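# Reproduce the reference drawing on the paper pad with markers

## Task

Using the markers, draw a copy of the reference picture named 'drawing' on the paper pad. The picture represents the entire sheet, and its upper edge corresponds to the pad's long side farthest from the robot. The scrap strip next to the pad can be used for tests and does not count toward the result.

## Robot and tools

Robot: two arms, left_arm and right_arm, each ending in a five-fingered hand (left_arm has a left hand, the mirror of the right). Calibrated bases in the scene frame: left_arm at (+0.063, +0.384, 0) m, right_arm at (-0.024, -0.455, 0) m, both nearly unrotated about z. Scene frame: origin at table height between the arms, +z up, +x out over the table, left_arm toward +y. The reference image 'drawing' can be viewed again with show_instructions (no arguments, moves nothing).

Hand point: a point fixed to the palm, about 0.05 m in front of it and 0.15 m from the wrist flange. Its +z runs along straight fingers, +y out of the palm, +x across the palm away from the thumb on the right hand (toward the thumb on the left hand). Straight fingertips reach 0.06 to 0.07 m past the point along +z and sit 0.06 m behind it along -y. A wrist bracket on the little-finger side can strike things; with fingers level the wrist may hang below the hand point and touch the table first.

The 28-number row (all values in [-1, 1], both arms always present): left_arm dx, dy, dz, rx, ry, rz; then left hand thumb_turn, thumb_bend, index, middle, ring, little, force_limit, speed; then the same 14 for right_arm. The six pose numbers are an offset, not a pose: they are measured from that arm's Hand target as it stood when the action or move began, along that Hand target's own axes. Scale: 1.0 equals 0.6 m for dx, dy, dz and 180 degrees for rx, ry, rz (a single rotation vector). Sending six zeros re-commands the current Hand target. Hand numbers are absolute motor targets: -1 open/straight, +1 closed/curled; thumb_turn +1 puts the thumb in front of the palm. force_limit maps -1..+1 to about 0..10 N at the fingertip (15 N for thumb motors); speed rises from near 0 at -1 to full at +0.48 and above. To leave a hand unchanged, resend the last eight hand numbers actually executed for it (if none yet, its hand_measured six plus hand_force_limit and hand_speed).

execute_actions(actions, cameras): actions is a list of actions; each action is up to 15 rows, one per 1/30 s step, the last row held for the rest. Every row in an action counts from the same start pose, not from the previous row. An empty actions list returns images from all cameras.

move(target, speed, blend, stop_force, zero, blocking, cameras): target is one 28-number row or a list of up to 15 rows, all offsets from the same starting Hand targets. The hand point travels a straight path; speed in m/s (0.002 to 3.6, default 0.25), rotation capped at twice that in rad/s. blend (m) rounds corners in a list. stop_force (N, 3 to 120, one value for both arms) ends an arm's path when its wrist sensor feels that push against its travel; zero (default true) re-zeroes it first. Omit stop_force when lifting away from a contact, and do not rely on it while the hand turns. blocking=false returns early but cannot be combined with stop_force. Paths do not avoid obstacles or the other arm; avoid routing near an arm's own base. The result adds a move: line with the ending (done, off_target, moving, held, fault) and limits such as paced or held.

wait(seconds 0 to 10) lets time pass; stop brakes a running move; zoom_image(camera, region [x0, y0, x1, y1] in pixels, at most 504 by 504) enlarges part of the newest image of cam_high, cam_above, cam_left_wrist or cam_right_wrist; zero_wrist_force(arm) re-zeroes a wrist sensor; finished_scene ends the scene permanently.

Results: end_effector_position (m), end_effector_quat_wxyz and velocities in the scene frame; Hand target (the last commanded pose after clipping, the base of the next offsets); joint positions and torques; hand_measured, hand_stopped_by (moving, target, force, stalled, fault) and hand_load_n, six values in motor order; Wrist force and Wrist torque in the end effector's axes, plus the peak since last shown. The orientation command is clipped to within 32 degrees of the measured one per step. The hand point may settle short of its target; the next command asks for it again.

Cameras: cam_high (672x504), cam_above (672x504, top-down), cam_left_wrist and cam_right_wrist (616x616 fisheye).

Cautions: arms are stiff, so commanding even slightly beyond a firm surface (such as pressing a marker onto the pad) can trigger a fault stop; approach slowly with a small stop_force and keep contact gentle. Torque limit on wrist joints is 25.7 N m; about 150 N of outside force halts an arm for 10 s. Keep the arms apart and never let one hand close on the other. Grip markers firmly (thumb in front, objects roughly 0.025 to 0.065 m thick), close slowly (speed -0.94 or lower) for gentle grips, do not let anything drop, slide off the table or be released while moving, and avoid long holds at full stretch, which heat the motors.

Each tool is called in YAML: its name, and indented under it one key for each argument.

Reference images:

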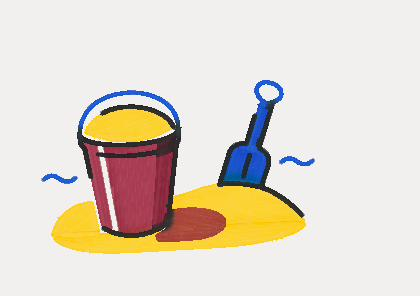

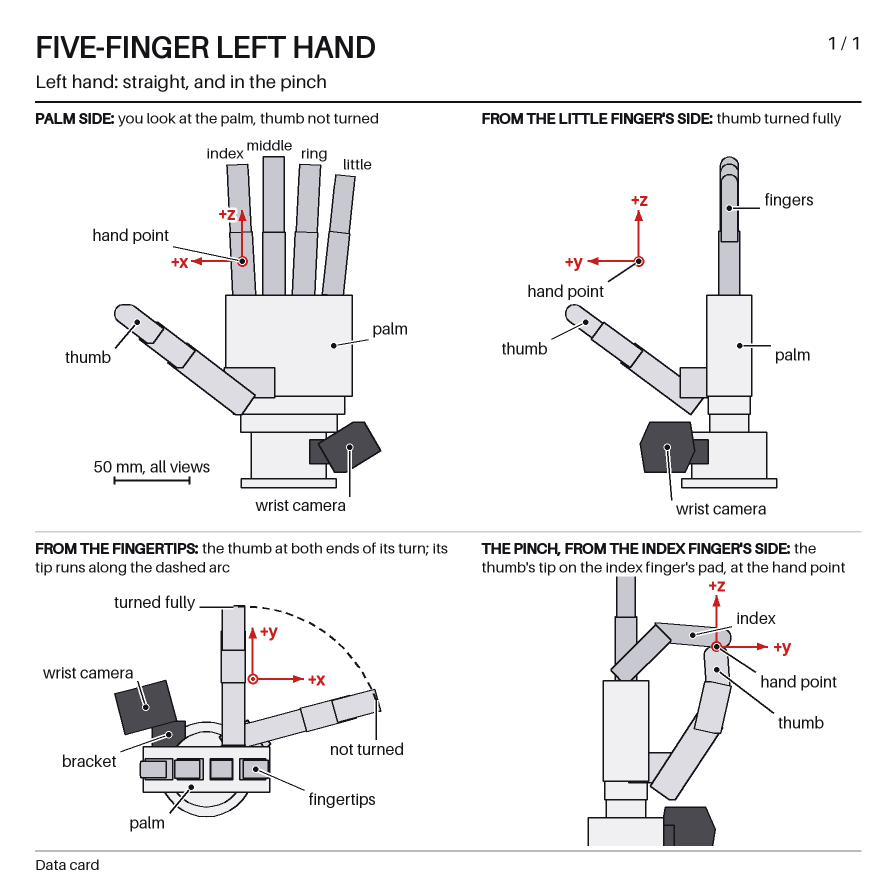

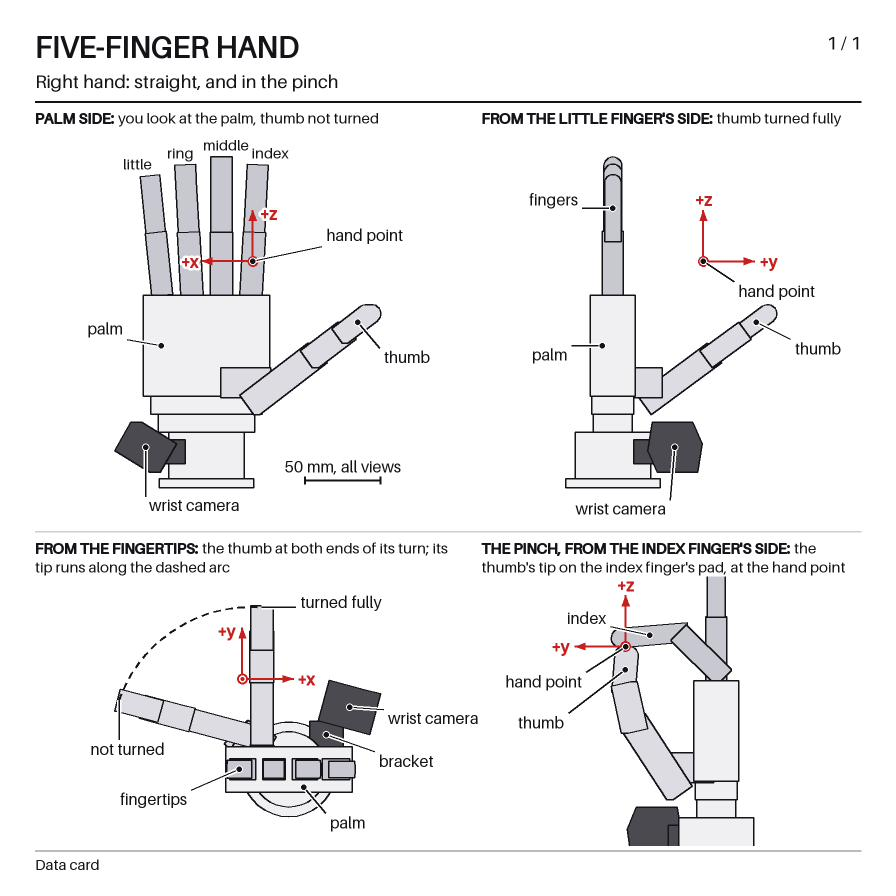

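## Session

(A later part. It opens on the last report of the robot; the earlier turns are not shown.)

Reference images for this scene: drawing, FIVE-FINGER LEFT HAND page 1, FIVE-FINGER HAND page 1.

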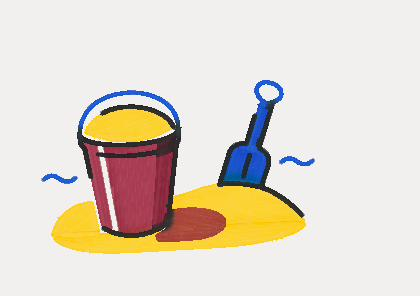

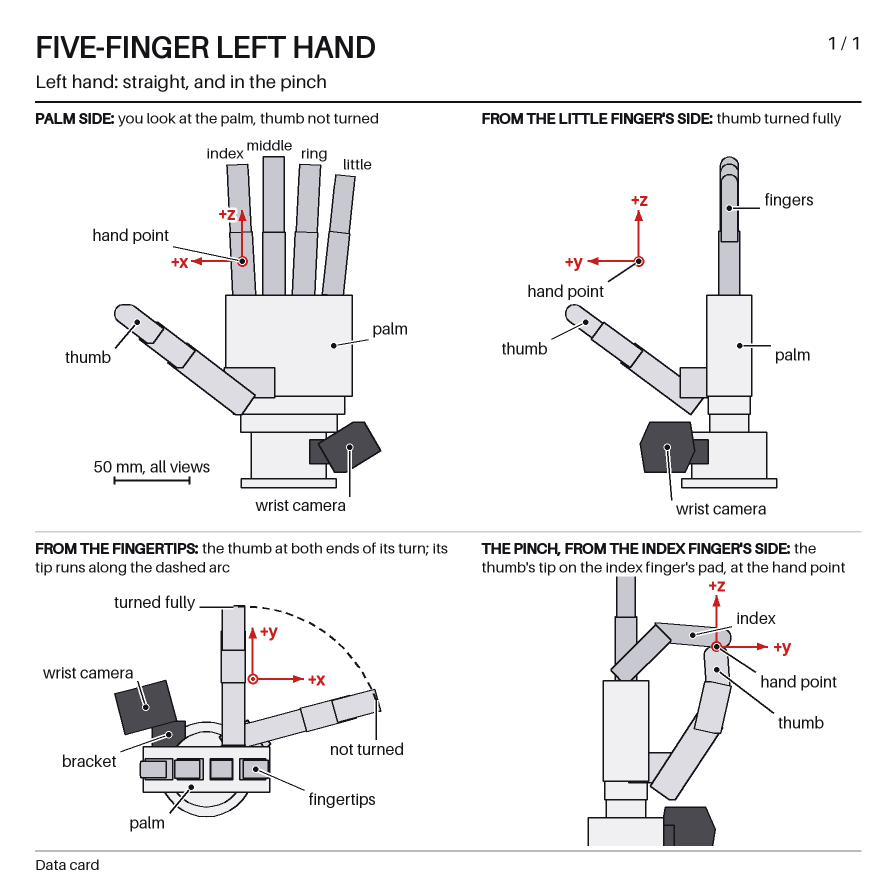

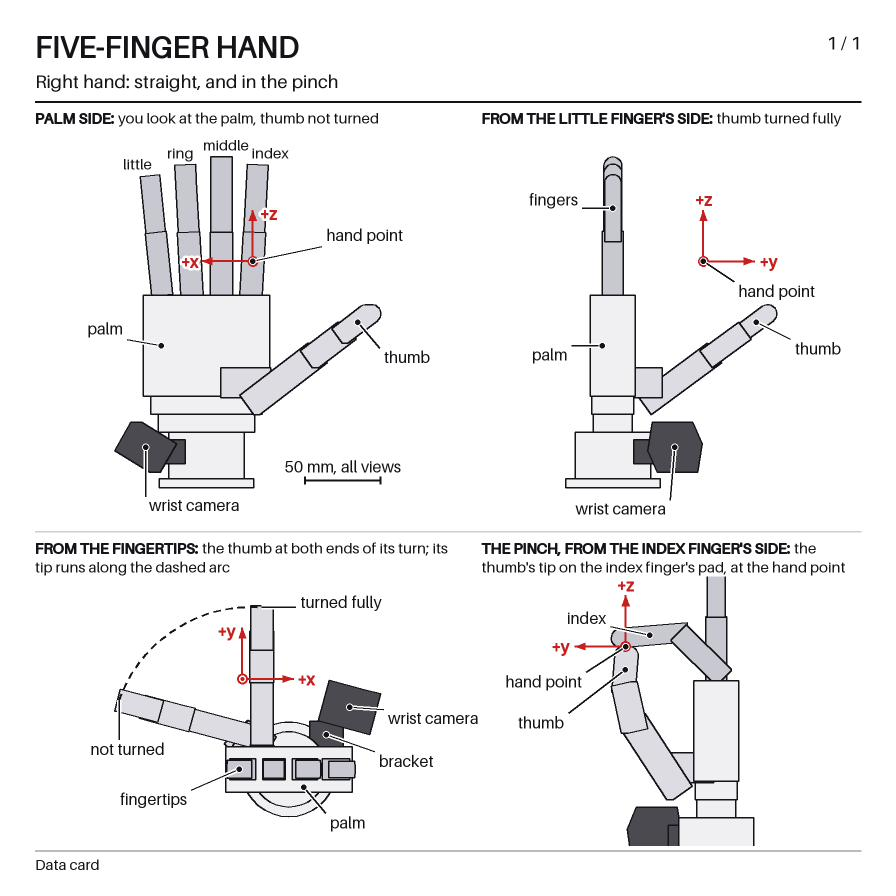

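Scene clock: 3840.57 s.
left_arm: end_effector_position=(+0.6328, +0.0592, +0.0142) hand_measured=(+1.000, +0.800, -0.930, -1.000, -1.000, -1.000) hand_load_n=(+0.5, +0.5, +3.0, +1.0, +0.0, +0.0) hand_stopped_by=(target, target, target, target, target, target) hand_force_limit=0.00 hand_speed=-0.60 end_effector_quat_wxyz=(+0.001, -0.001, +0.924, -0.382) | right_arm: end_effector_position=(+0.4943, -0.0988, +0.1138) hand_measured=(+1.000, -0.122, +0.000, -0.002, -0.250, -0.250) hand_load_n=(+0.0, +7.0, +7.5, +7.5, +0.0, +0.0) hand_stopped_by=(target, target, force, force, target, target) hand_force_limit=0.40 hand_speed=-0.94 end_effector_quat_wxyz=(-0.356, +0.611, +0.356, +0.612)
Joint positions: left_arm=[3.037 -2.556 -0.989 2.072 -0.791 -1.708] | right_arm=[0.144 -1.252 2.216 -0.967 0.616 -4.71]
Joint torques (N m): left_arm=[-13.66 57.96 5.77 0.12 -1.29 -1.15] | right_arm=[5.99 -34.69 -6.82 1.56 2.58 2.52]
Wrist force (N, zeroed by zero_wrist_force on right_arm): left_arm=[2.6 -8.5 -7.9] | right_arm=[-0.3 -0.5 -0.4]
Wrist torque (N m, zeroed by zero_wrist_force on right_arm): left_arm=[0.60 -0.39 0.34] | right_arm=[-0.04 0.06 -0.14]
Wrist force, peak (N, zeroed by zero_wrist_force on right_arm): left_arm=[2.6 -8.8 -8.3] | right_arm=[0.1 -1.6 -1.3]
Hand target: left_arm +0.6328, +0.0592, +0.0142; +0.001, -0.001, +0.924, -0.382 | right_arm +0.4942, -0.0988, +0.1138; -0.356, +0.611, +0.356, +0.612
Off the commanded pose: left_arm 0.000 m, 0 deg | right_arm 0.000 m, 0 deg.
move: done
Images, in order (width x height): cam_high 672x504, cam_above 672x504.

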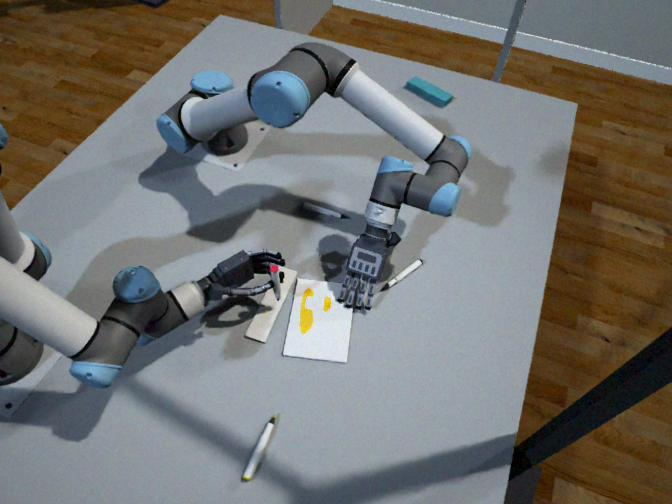

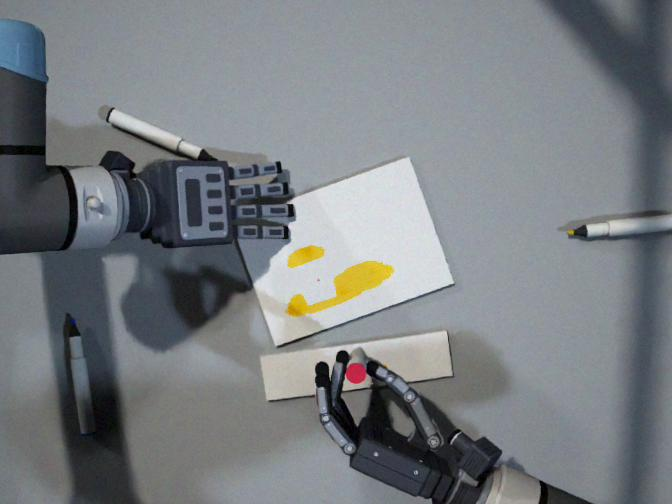

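move:
  target:
    - [0,0,0,0,0,0,1,0.8,-0.93,-1,-1,-1,0,-0.6,-0.0388,0.08584,0.16387,0,0,0,1,-0.12,0.37,0.37,-0.25,-0.25,0.4,-0.94]
    - [0,0,0,0,0,0,1,0.8,-0.93,-1,-1,-1,0,-0.6,-0.0488,0.08584,0.16387,0,0,0,1,-0.12,0.37,0.37,-0.25,-0.25,0.4,-0.94]
    - [0,0,0,0,0,0,1,0.8,-0.93,-1,-1,-1,0,-0.6,-0.0488,0.04089,0.10834,0,0,0,1,-0.12,0.37,0.37,-0.25,-0.25,0.4,-0.94]
    - [0,0,0,0,0,0,1,0.8,-0.93,-1,-1,-1,0,-0.6,-0.0488,0.04219,0.10588,0,0,0,1,-0.12,0.37,0.37,-0.25,-0.25,0.4,-0.94]
    - [0,0,0,0,0,0,1,0.8,-0.93,-1,-1,-1,0,-0.6,-0.0488,0.08819,0.16128,0,0,0,1,-0.12,0.37,0.37,-0.25,-0.25,0.4,-0.94]
    - [0,0,0,0,0,0,1,0.8,-0.93,-1,-1,-1,0,-0.6,-0.0488,0.0906,0.15875,0,0,0,1,-0.12,0.37,0.37,-0.25,-0.25,0.4,-0.94]
    - [0,0,0,0,0,0,1,0.8,-0.93,-1,-1,-1,0,-0.6,-0.0488,0.04354,0.10358,0,0,0,1,-0.12,0.37,0.37,-0.25,-0.25,0.4,-0.94]
    - [0,0,0,0,0,0,1,0.8,-0.93,-1,-1,-1,0,-0.6,-0.03,0.04354,0.10358,0,0,0,1,-0.12,0.37,0.37,-0.25,-0.25,0.4,-0.94]
  speed: [0.2,0.01,0.05,0.05,0.055,0.05,0.055,0.04]
  blend: [0,0,0.0006,0.0006,0.0006,0.0006,0.0006,0]

move:
  target: [0,0,0,0,0,0,1,0.8,-0.93,-1,-1,-1,0,-0.6,0.03,-0.0435,-0.10358,0,0,0,1,-0.12,0.37,0.37,-0.25,-0.25,0.4,-0.94]
  speed: 0.2
  cameras: ["cam_above"]

zoom_image:
  camera: "cam_above"
  region: [270, 235, 370, 335]

Scene clock: 3967.23 s.
left_arm: end_effector_position=(+0.6328, +0.0592, +0.0142) hand_measured=(+1.000, +0.800, -0.930, -1.000, -1.000, -1.000) hand_load_n=(+0.0, +0.0, +3.0, +1.0, -0.5, +0.0) hand_stopped_by=(target, target, target, target, target, target) hand_force_limit=0.00 hand_speed=-0.60 end_effector_quat_wxyz=(+0.001, -0.001, +0.924, -0.382) | right_arm: end_effector_position=(+0.5476, -0.0576, +0.0959) hand_measured=(+1.000, -0.122, +0.000, -0.002, -0.250, -0.250) hand_load_n=(+0.0, +7.5, +7.5, +7.5, +0.0, +0.0) hand_stopped_by=(target, target, force, force, target, target) hand_force_limit=0.40 hand_speed=-0.94 end_effector_quat_wxyz=(-0.356, +0.611, +0.356, +0.612) end_effector_velocity=(+0.000, +0.001, +0.000) end_effector_angular_velocity=(+0.001, -0.003, +0.000)
Joint positions: left_arm=[3.037 -2.556 -0.989 2.072 -0.791 -1.708] | right_arm=[0.228 -1.099 2.032 -0.935 0.701 -4.711]
Joint velocities: left_arm=[within noise] | right_arm=[0.001 0.003 0 -0.006 0.001 0]
Joint torques (N m): left_arm=[-12.98 57.9 4.8 0.14 -1.15 -1.05] | right_arm=[9.03 -28.03 -16.03 -3.53 2.54 2.16]
Wrist force (N, zeroed by zero_wrist_force on right_arm): left_arm=[2.8 -8.5 -8.2] | right_arm=[-0.2 -0.7 -0.5]
Wrist torque (N m, zeroed by zero_wrist_force on right_arm): left_arm=[0.61 -0.42 0.34] | right_arm=[-0.08 0.04 -0.06]
Wrist force, peak (N, zeroed by zero_wrist_force on right_arm): left_arm=[2.5 -9.0 -8.6] | right_arm=[0.5 -1.0 -1.7]
Hand target: left_arm +0.6328, +0.0592, +0.0142; +0.001, -0.001, +0.924, -0.382 | right_arm +0.5476, -0.0576, +0.0958; -0.356, +0.611, +0.356, +0.612
Off the commanded pose: left_arm 0.000 m, 0 deg | right_arm 0.000 m, 0 deg.
move: done

Scene clock: 3968.10 s.
left_arm: end_effector_position=(+0.6328, +0.0592, +0.0142) hand_measured=(+1.000, +0.800, -0.930, -1.000, -1.000, -1.000) hand_load_n=(+0.0, +0.0, +3.0, +0.5, +0.0, +0.0) hand_stopped_by=(target, target, target, target, target, target) hand_force_limit=0.00 hand_speed=-0.60 end_effector_quat_wxyz=(+0.001, -0.001, +0.924, -0.382) | right_arm: end_effector_position=(+0.4943, -0.0988, +0.1138) hand_measured=(+1.000, -0.122, +0.000, -0.002, -0.250, -0.250) hand_load_n=(+0.0, +7.5, +7.5, +8.0, +0.0, +0.0) hand_stopped_by=(target, target, force, force, target, target) hand_force_limit=0.40 hand_speed=-0.94 end_effector_quat_wxyz=(-0.356, +0.611, +0.356, +0.612)
Joint positions: left_arm=[3.037 -2.556 -0.989 2.072 -0.791 -1.708] | right_arm=[0.144 -1.252 2.216 -0.967 0.616 -4.71]
Joint torques (N m): left_arm=[-13.02 56.87 5.21 0.01 -1.3 -1] | right_arm=[2.01 -33.24 -12.72 1.5 2.5 2.81]
Wrist force (N, zeroed by zero_wrist_force on right_arm): left_arm=[2.7 -8.8 -8.2] | right_arm=[-0.1 -0.5 -0.3]
Wrist torque (N m, zeroed by zero_wrist_force on right_arm): left_arm=[0.58 -0.40 0.34] | right_arm=[-0.04 0.02 -0.09]
Wrist force, peak (N, zeroed by zero_wrist_force on right_arm): left_arm=[2.7 -8.9 -8.6] | right_arm=[0.1 -0.9 -1.6]
Hand target: left_arm +0.6328, +0.0592, +0.0142; +0.001, -0.001, +0.924, -0.382 | right_arm +0.4942, -0.0988, +0.1138; -0.356, +0.611, +0.356, +0.612
Off the commanded pose: left_arm 0.000 m, 0 deg | right_arm 0.000 m, 0 deg.
move: done
Images, in order (width x height): cam_above 672x504.

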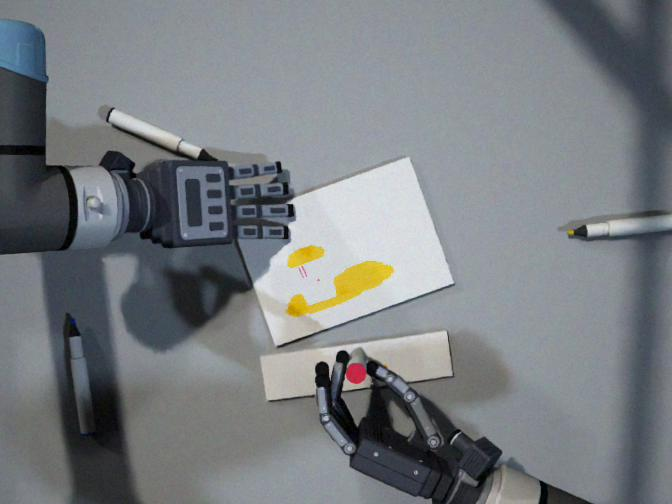

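Scaled by 5.040.

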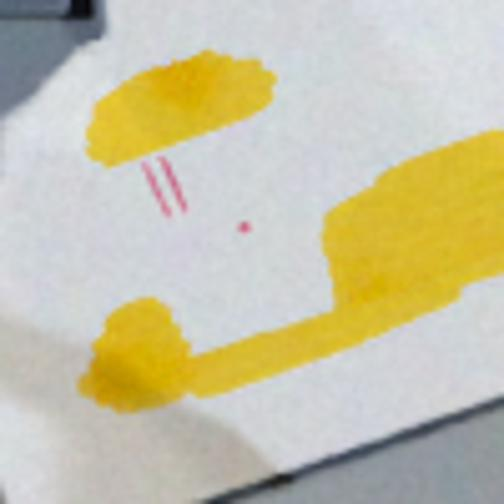

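move:
  target:
    - [0,0,0,0,0,0,1,0.8,-0.93,-1,-1,-1,0,-0.6,-0.0388,0.08584,0.16387,0,0,0,1,-0.12,0.37,0.37,-0.25,-0.25,0.4,-0.94]
    - [0,0,0,0,0,0,1,0.8,-0.93,-1,-1,-1,0,-0.6,-0.0495,0.08584,0.16387,0,0,0,1,-0.12,0.37,0.37,-0.25,-0.25,0.4,-0.94]
    - [0,0,0,0,0,0,1,0.8,-0.93,-1,-1,-1,0,-0.6,-0.0495,0.04089,0.10834,0,0,0,1,-0.12,0.37,0.37,-0.25,-0.25,0.4,-0.94]
    - [0,0,0,0,0,0,1,0.8,-0.93,-1,-1,-1,0,-0.6,-0.0495,0.04219,0.10588,0,0,0,1,-0.12,0.37,0.37,-0.25,-0.25,0.4,-0.94]
    - [0,0,0,0,0,0,1,0.8,-0.93,-1,-1,-1,0,-0.6,-0.0495,0.08819,0.16128,0,0,0,1,-0.12,0.37,0.37,-0.25,-0.25,0.4,-0.94]
    - [0,0,0,0,0,0,1,0.8,-0.93,-1,-1,-1,0,-0.6,-0.0495,0.0906,0.15875,0,0,0,1,-0.12,0.37,0.37,-0.25,-0.25,0.4,-0.94]
    - [0,0,0,0,0,0,1,0.8,-0.93,-1,-1,-1,0,-0.6,-0.0495,0.04354,0.10358,0,0,0,1,-0.12,0.37,0.37,-0.25,-0.25,0.4,-0.94]
    - [0,0,0,0,0,0,1,0.8,-0.93,-1,-1,-1,0,-0.6,-0.03,0.04354,0.10358,0,0,0,1,-0.12,0.37,0.37,-0.25,-0.25,0.4,-0.94]
  speed: [0.2,0.01,0.05,0.05,0.055,0.05,0.055,0.04]
  blend: [0,0,0.0006,0.0006,0.0006,0.0006,0.0006,0]

move:
  target: [0,0,0,0,0,0,1,0.8,-0.93,-1,-1,-1,0,-0.6,0.03,-0.0435,-0.10358,0,0,0,1,-0.12,0.37,0.37,-0.25,-0.25,0.4,-0.94]
  speed: 0.2
  cameras: ["cam_above"]

zoom_image:
  camera: "cam_above"
  region: [270, 235, 370, 335]

Scene clock: 3995.27 s.
left_arm: end_effector_position=(+0.6328, +0.0592, +0.0142) hand_measured=(+1.000, +0.800, -0.930, -1.000, -1.000, -1.000) hand_load_n=(+0.0, +0.0, +3.0, +1.0, +0.0, +0.0) hand_stopped_by=(target, target, target, target, target, target) hand_force_limit=0.00 hand_speed=-0.60 end_effector_quat_wxyz=(+0.001, -0.001, +0.924, -0.382) | right_arm: end_effector_position=(+0.5476, -0.0576, +0.0959) hand_measured=(+1.000, -0.122, +0.000, -0.002, -0.250, -0.250) hand_load_n=(+0.0, +7.5, +7.0, +8.0, +0.0, +0.0) hand_stopped_by=(target, target, force, force, target, target) hand_force_limit=0.40 hand_speed=-0.94 end_effector_quat_wxyz=(-0.356, +0.611, +0.356, +0.612) end_effector_velocity=(+0.001, -0.001, -0.001) end_effector_angular_velocity=(+0.000, -0.003, -0.002)
Joint positions: left_arm=[3.037 -2.556 -0.989 2.072 -0.791 -1.708] | right_arm=[0.228 -1.099 2.032 -0.935 0.701 -4.711]
Joint velocities: left_arm=[within noise] | right_arm=[-0.001 0.003 0 -0.006 0.001 0]
Joint torques (N m): left_arm=[-13.16 56.63 5.15 0.1 -1.11 -1.15] | right_arm=[8.5 -26.93 -15.96 -3.54 2.58 2.07]
Wrist force (N, zeroed by zero_wrist_force on right_arm): left_arm=[2.3 -8.7 -8.2] | right_arm=[-0.2 -0.9 -0.5]
Wrist torque (N m, zeroed by zero_wrist_force on right_arm): left_arm=[0.59 -0.34 0.31] | right_arm=[-0.12 0.04 -0.06]
Wrist force, peak (N, zeroed by zero_wrist_force on right_arm): left_arm=[2.6 -8.8 -8.7] | right_arm=[3.3 0.4 1.0]
Hand target: left_arm +0.6328, +0.0592, +0.0142; +0.001, -0.001, +0.924, -0.382 | right_arm +0.5476, -0.0576, +0.0958; -0.356, +0.611, +0.356, +0.612
Off the commanded pose: left_arm 0.000 m, 0 deg | right_arm 0.000 m, 0 deg.
move: done

Scene clock: 3996.13 s.
left_arm: end_effector_position=(+0.6328, +0.0592, +0.0142) hand_measured=(+1.000, +0.800, -0.930, -1.000, -1.000, -1.000) hand_load_n=(+0.0, +0.0, +3.5, +1.0, +0.0, +0.0) hand_stopped_by=(target, target, target, target, target, target) hand_force_limit=0.00 hand_speed=-0.60 end_effector_quat_wxyz=(+0.001, -0.001, +0.924, -0.382) | right_arm: end_effector_position=(+0.4943, -0.0988, +0.1138) hand_measured=(+1.000, -0.122, +0.000, -0.002, -0.250, -0.250) hand_load_n=(+0.0, +7.5, +7.5, +8.0, +0.0, +0.0) hand_stopped_by=(target, target, force, force, target, target) hand_force_limit=0.40 hand_speed=-0.94 end_effector_quat_wxyz=(-0.356, +0.611, +0.356, +0.612)
Joint positions: left_arm=[3.037 -2.556 -0.989 2.072 -0.791 -1.708] | right_arm=[0.144 -1.252 2.216 -0.967 0.616 -4.71]
Joint torques (N m): left_arm=[-12.97 57.2 4.64 -0.06 -1.24 -0.98] | right_arm=[2.21 -33.67 -12.06 1.6 2.51 2.88]
Wrist force (N, zeroed by zero_wrist_force on right_arm): left_arm=[2.6 -8.6 -8.4] | right_arm=[-0.3 -0.4 0.0]
Wrist torque (N m, zeroed by zero_wrist_force on right_arm): left_arm=[0.61 -0.40 0.33] | right_arm=[-0.06 0.05 -0.08]
Wrist force, peak (N, zeroed by zero_wrist_force on right_arm): left_arm=[2.4 -8.9 -8.3] | right_arm=[-0.2 -1.3 -1.3]
Hand target: left_arm +0.6328, +0.0592, +0.0142; +0.001, -0.001, +0.924, -0.382 | right_arm +0.4942, -0.0988, +0.1138; -0.356, +0.611, +0.356, +0.612
Off the commanded pose: left_arm 0.000 m, 0 deg | right_arm 0.000 m, 0 deg.
move: done
Images, in order (width x height): cam_above 672x504.

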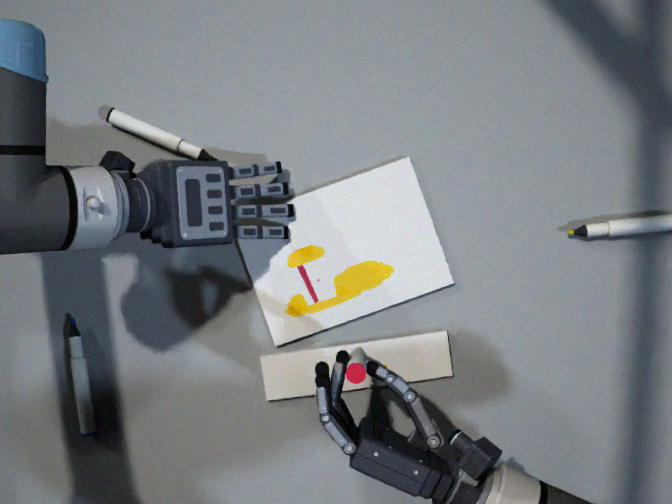

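Scaled by 5.040.

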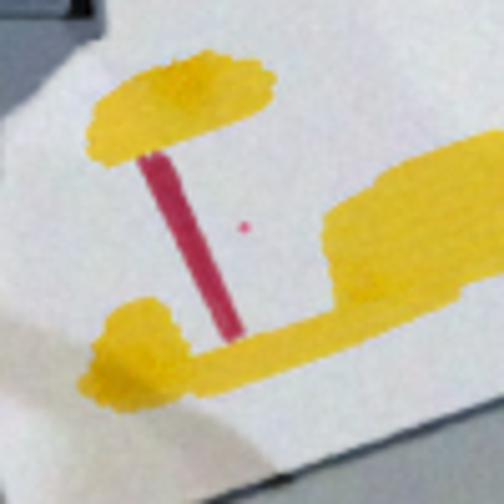

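move:
  target:
    - [0,0,0,0,0,0,1,0.8,-0.93,-1,-1,-1,0,-0.6,-0.0388,0.09301,0.15623,0,0,0,1,-0.12,0.37,0.37,-0.25,-0.25,0.4,-0.94]
    - [0,0,0,0,0,0,1,0.8,-0.93,-1,-1,-1,0,-0.6,-0.0495,0.09301,0.15623,0,0,0,1,-0.12,0.37,0.37,-0.25,-0.25,0.4,-0.94]
    - [0,0,0,0,0,0,1,0.8,-0.93,-1,-1,-1,0,-0.6,-0.0495,0.04501,0.10129,0,0,0,1,-0.12,0.37,0.37,-0.25,-0.25,0.4,-0.94]
    - [0,0,0,0,0,0,1,0.8,-0.93,-1,-1,-1,0,-0.6,-0.0495,0.04659,0.09924,0,0,0,1,-0.12,0.37,0.37,-0.25,-0.25,0.4,-0.94]
    - [0,0,0,0,0,0,1,0.8,-0.93,-1,-1,-1,0,-0.6,-0.0495,0.09548,0.15364,0,0,0,1,-0.12,0.37,0.37,-0.25,-0.25,0.4,-0.94]
    - [0,0,0,0,0,0,1,0.8,-0.93,-1,-1,-1,0,-0.6,-0.0495,0.09794,0.15118,0,0,0,1,-0.12,0.37,0.37,-0.25,-0.25,0.4,-0.94]
    - [0,0,0,0,0,0,1,0.8,-0.93,-1,-1,-1,0,-0.6,-0.0495,0.04841,0.0973,0,0,0,1,-0.12,0.37,0.37,-0.25,-0.25,0.4,-0.94]
    - [0,0,0,0,0,0,1,0.8,-0.93,-1,-1,-1,0,-0.6,-0.0495,0.05024,0.09548,0,0,0,1,-0.12,0.37,0.37,-0.25,-0.25,0.4,-0.94]
    - [0,0,0,0,0,0,1,0.8,-0.93,-1,-1,-1,0,-0.6,-0.0495,0.10047,0.14877,0,0,0,1,-0.12,0.37,0.37,-0.25,-0.25,0.4,-0.94]
    - [0,0,0,0,0,0,1,0.8,-0.93,-1,-1,-1,0,-0.6,-0.0495,0.10306,0.14642,0,0,0,1,-0.12,0.37,0.37,-0.25,-0.25,0.4,-0.94]
    - [0,0,0,0,0,0,1,0.8,-0.93,-1,-1,-1,0,-0.6,-0.0495,0.05229,0.09377,0,0,0,1,-0.12,0.37,0.37,-0.25,-0.25,0.4,-0.94]
    - [0,0,0,0,0,0,1,0.8,-0.93,-1,-1,-1,0,-0.6,-0.0495,0.05423,0.09207,0,0,0,1,-0.12,0.37,0.37,-0.25,-0.25,0.4,-0.94]
    - [0,0,0,0,0,0,1,0.8,-0.93,-1,-1,-1,0,-0.6,-0.0495,0.1057,0.14412,0,0,0,1,-0.12,0.37,0.37,-0.25,-0.25,0.4,-0.94]
    - [0,0,0,0,0,0,1,0.8,-0.93,-1,-1,-1,0,-0.6,-0.03,0.1057,0.14412,0,0,0,1,-0.12,0.37,0.37,-0.25,-0.25,0.4,-0.94]
  speed: [0.2,0.01,0.055,0.05,0.06,0.05,0.06,0.05,0.06,0.05,0.06,0.05,0.06,0.04]
  blend: [0,0,0.0006,0.0006,0.0006,0.0006,0.0006,0.0006,0.0006,0.0006,0.0006,0.0006,0.0006,0]

move:
  target: [0,0,0,0,0,0,1,0.8,-0.93,-1,-1,-1,0,-0.6,0.03,-0.1057,-0.14412,0,0,0,1,-0.12,0.37,0.37,-0.25,-0.25,0.4,-0.94]
  speed: 0.2
  cameras: ["cam_above"]

zoom_image:
  camera: "cam_above"
  region: [270, 235, 370, 335]

Scene clock: 4048.77 s.
left_arm: end_effector_position=(+0.6328, +0.0592, +0.0142) hand_measured=(+1.000, +0.800, -0.930, -1.000, -1.000, -1.000) hand_load_n=(+0.0, +0.0, +3.0, +0.5, +0.0, +0.0) hand_stopped_by=(target, target, target, target, target, target) hand_force_limit=0.00 hand_speed=-0.60 end_effector_quat_wxyz=(+0.001, -0.001, +0.924, -0.382) | right_arm: end_effector_position=(+0.5921, -0.0549, +0.0960) hand_measured=(+1.000, -0.122, +0.000, -0.002, -0.250, -0.250) hand_load_n=(+0.0, +7.5, +7.0, +8.0, +0.0, +0.5) hand_stopped_by=(target, target, force, force, target, target) hand_force_limit=0.40 hand_speed=-0.94 end_effector_quat_wxyz=(-0.356, +0.611, +0.355, +0.611) end_effector_velocity=(+0.000, +0.000, +0.000) end_effector_angular_velocity=(+0.001, -0.004, +0.001)
Joint positions: left_arm=[3.037 -2.556 -0.989 2.072 -0.791 -1.708] | right_arm=[0.217 -1.032 1.907 -0.878 0.689 -4.711]
Joint velocities: left_arm=[within noise] | right_arm=[0 0.001 0 -0.005 -0.001 0]
Joint torques (N m): left_arm=[-13.32 56.24 4.33 0.1 -1.12 -1.14] | right_arm=[-7.3 -29.5 -17.06 -3.27 -2.1 -1.49]
Wrist force (N, zeroed by zero_wrist_force on right_arm): left_arm=[2.7 -8.8 -8.2] | right_arm=[-0.3 -0.7 0.0]
Wrist torque (N m, zeroed by zero_wrist_force on right_arm): left_arm=[0.58 -0.40 0.35] | right_arm=[-0.08 0.03 -0.04]
Wrist force, peak (N, zeroed by zero_wrist_force on right_arm): left_arm=[2.8 -8.8 -8.5] | right_arm=[2.8 0.3 0.5]
Hand target: left_arm +0.6328, +0.0592, +0.0142; +0.001, -0.001, +0.924, -0.382 | right_arm +0.5921, -0.0549, +0.0959; -0.356, +0.611, +0.356, +0.612
Off the commanded pose: left_arm 0.000 m, 0 deg | right_arm 0.000 m, 0 deg.
move: done

Scene clock: 4049.80 s.
left_arm: end_effector_position=(+0.6328, +0.0592, +0.0142) hand_measured=(+1.000, +0.800, -0.930, -1.000, -1.000, -1.000) hand_load_n=(+0.0, +0.0, +3.0, +1.0, +0.0, +0.0) hand_stopped_by=(target, target, target, target, target, target) hand_force_limit=0.00 hand_speed=-0.60 end_effector_quat_wxyz=(+0.001, -0.001, +0.924, -0.382) | right_arm: end_effector_position=(+0.4943, -0.0988, +0.1138) hand_measured=(+1.000, -0.122, +0.000, -0.002, -0.250, -0.250) hand_load_n=(+0.0, +7.5, +7.0, +8.0, +0.0, +0.0) hand_stopped_by=(target, target, force, force, target, target) hand_force_limit=0.40 hand_speed=-0.94 end_effector_quat_wxyz=(-0.356, +0.611, +0.356, +0.612)
Joint positions: left_arm=[3.037 -2.556 -0.989 2.072 -0.791 -1.708] | right_arm=[0.144 -1.252 2.216 -0.967 0.616 -4.71]
Joint torques (N m): left_arm=[-13.02 56.69 4.94 0.14 -1.23 -1.11] | right_arm=[6.88 -35.31 -7.05 1.35 2.93 1.87]
Wrist force (N, zeroed by zero_wrist_force on right_arm): left_arm=[2.7 -8.6 -7.8] | right_arm=[-0.3 -0.4 -0.4]
Wrist torque (N m, zeroed by zero_wrist_force on right_arm): left_arm=[0.58 -0.38 0.34] | right_arm=[-0.03 0.06 -0.11]
Wrist force, peak (N, zeroed by zero_wrist_force on right_arm): left_arm=[2.6 -8.8 -8.7] | right_arm=[-0.3 -1.4 -1.6]
Hand target: left_arm +0.6328, +0.0592, +0.0142; +0.001, -0.001, +0.924, -0.382 | right_arm +0.4942, -0.0988, +0.1138; -0.356, +0.611, +0.356, +0.612
Off the commanded pose: left_arm 0.000 m, 0 deg | right_arm 0.000 m, 0 deg.
move: done
Images, in order (width x height): cam_above 672x504.

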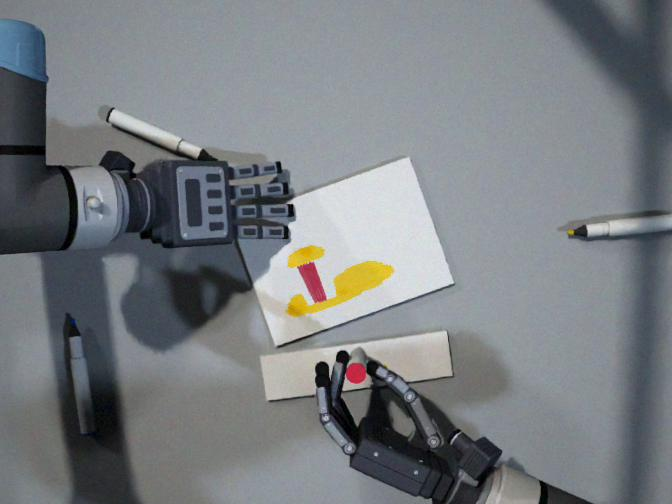

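Scaled by 5.040.

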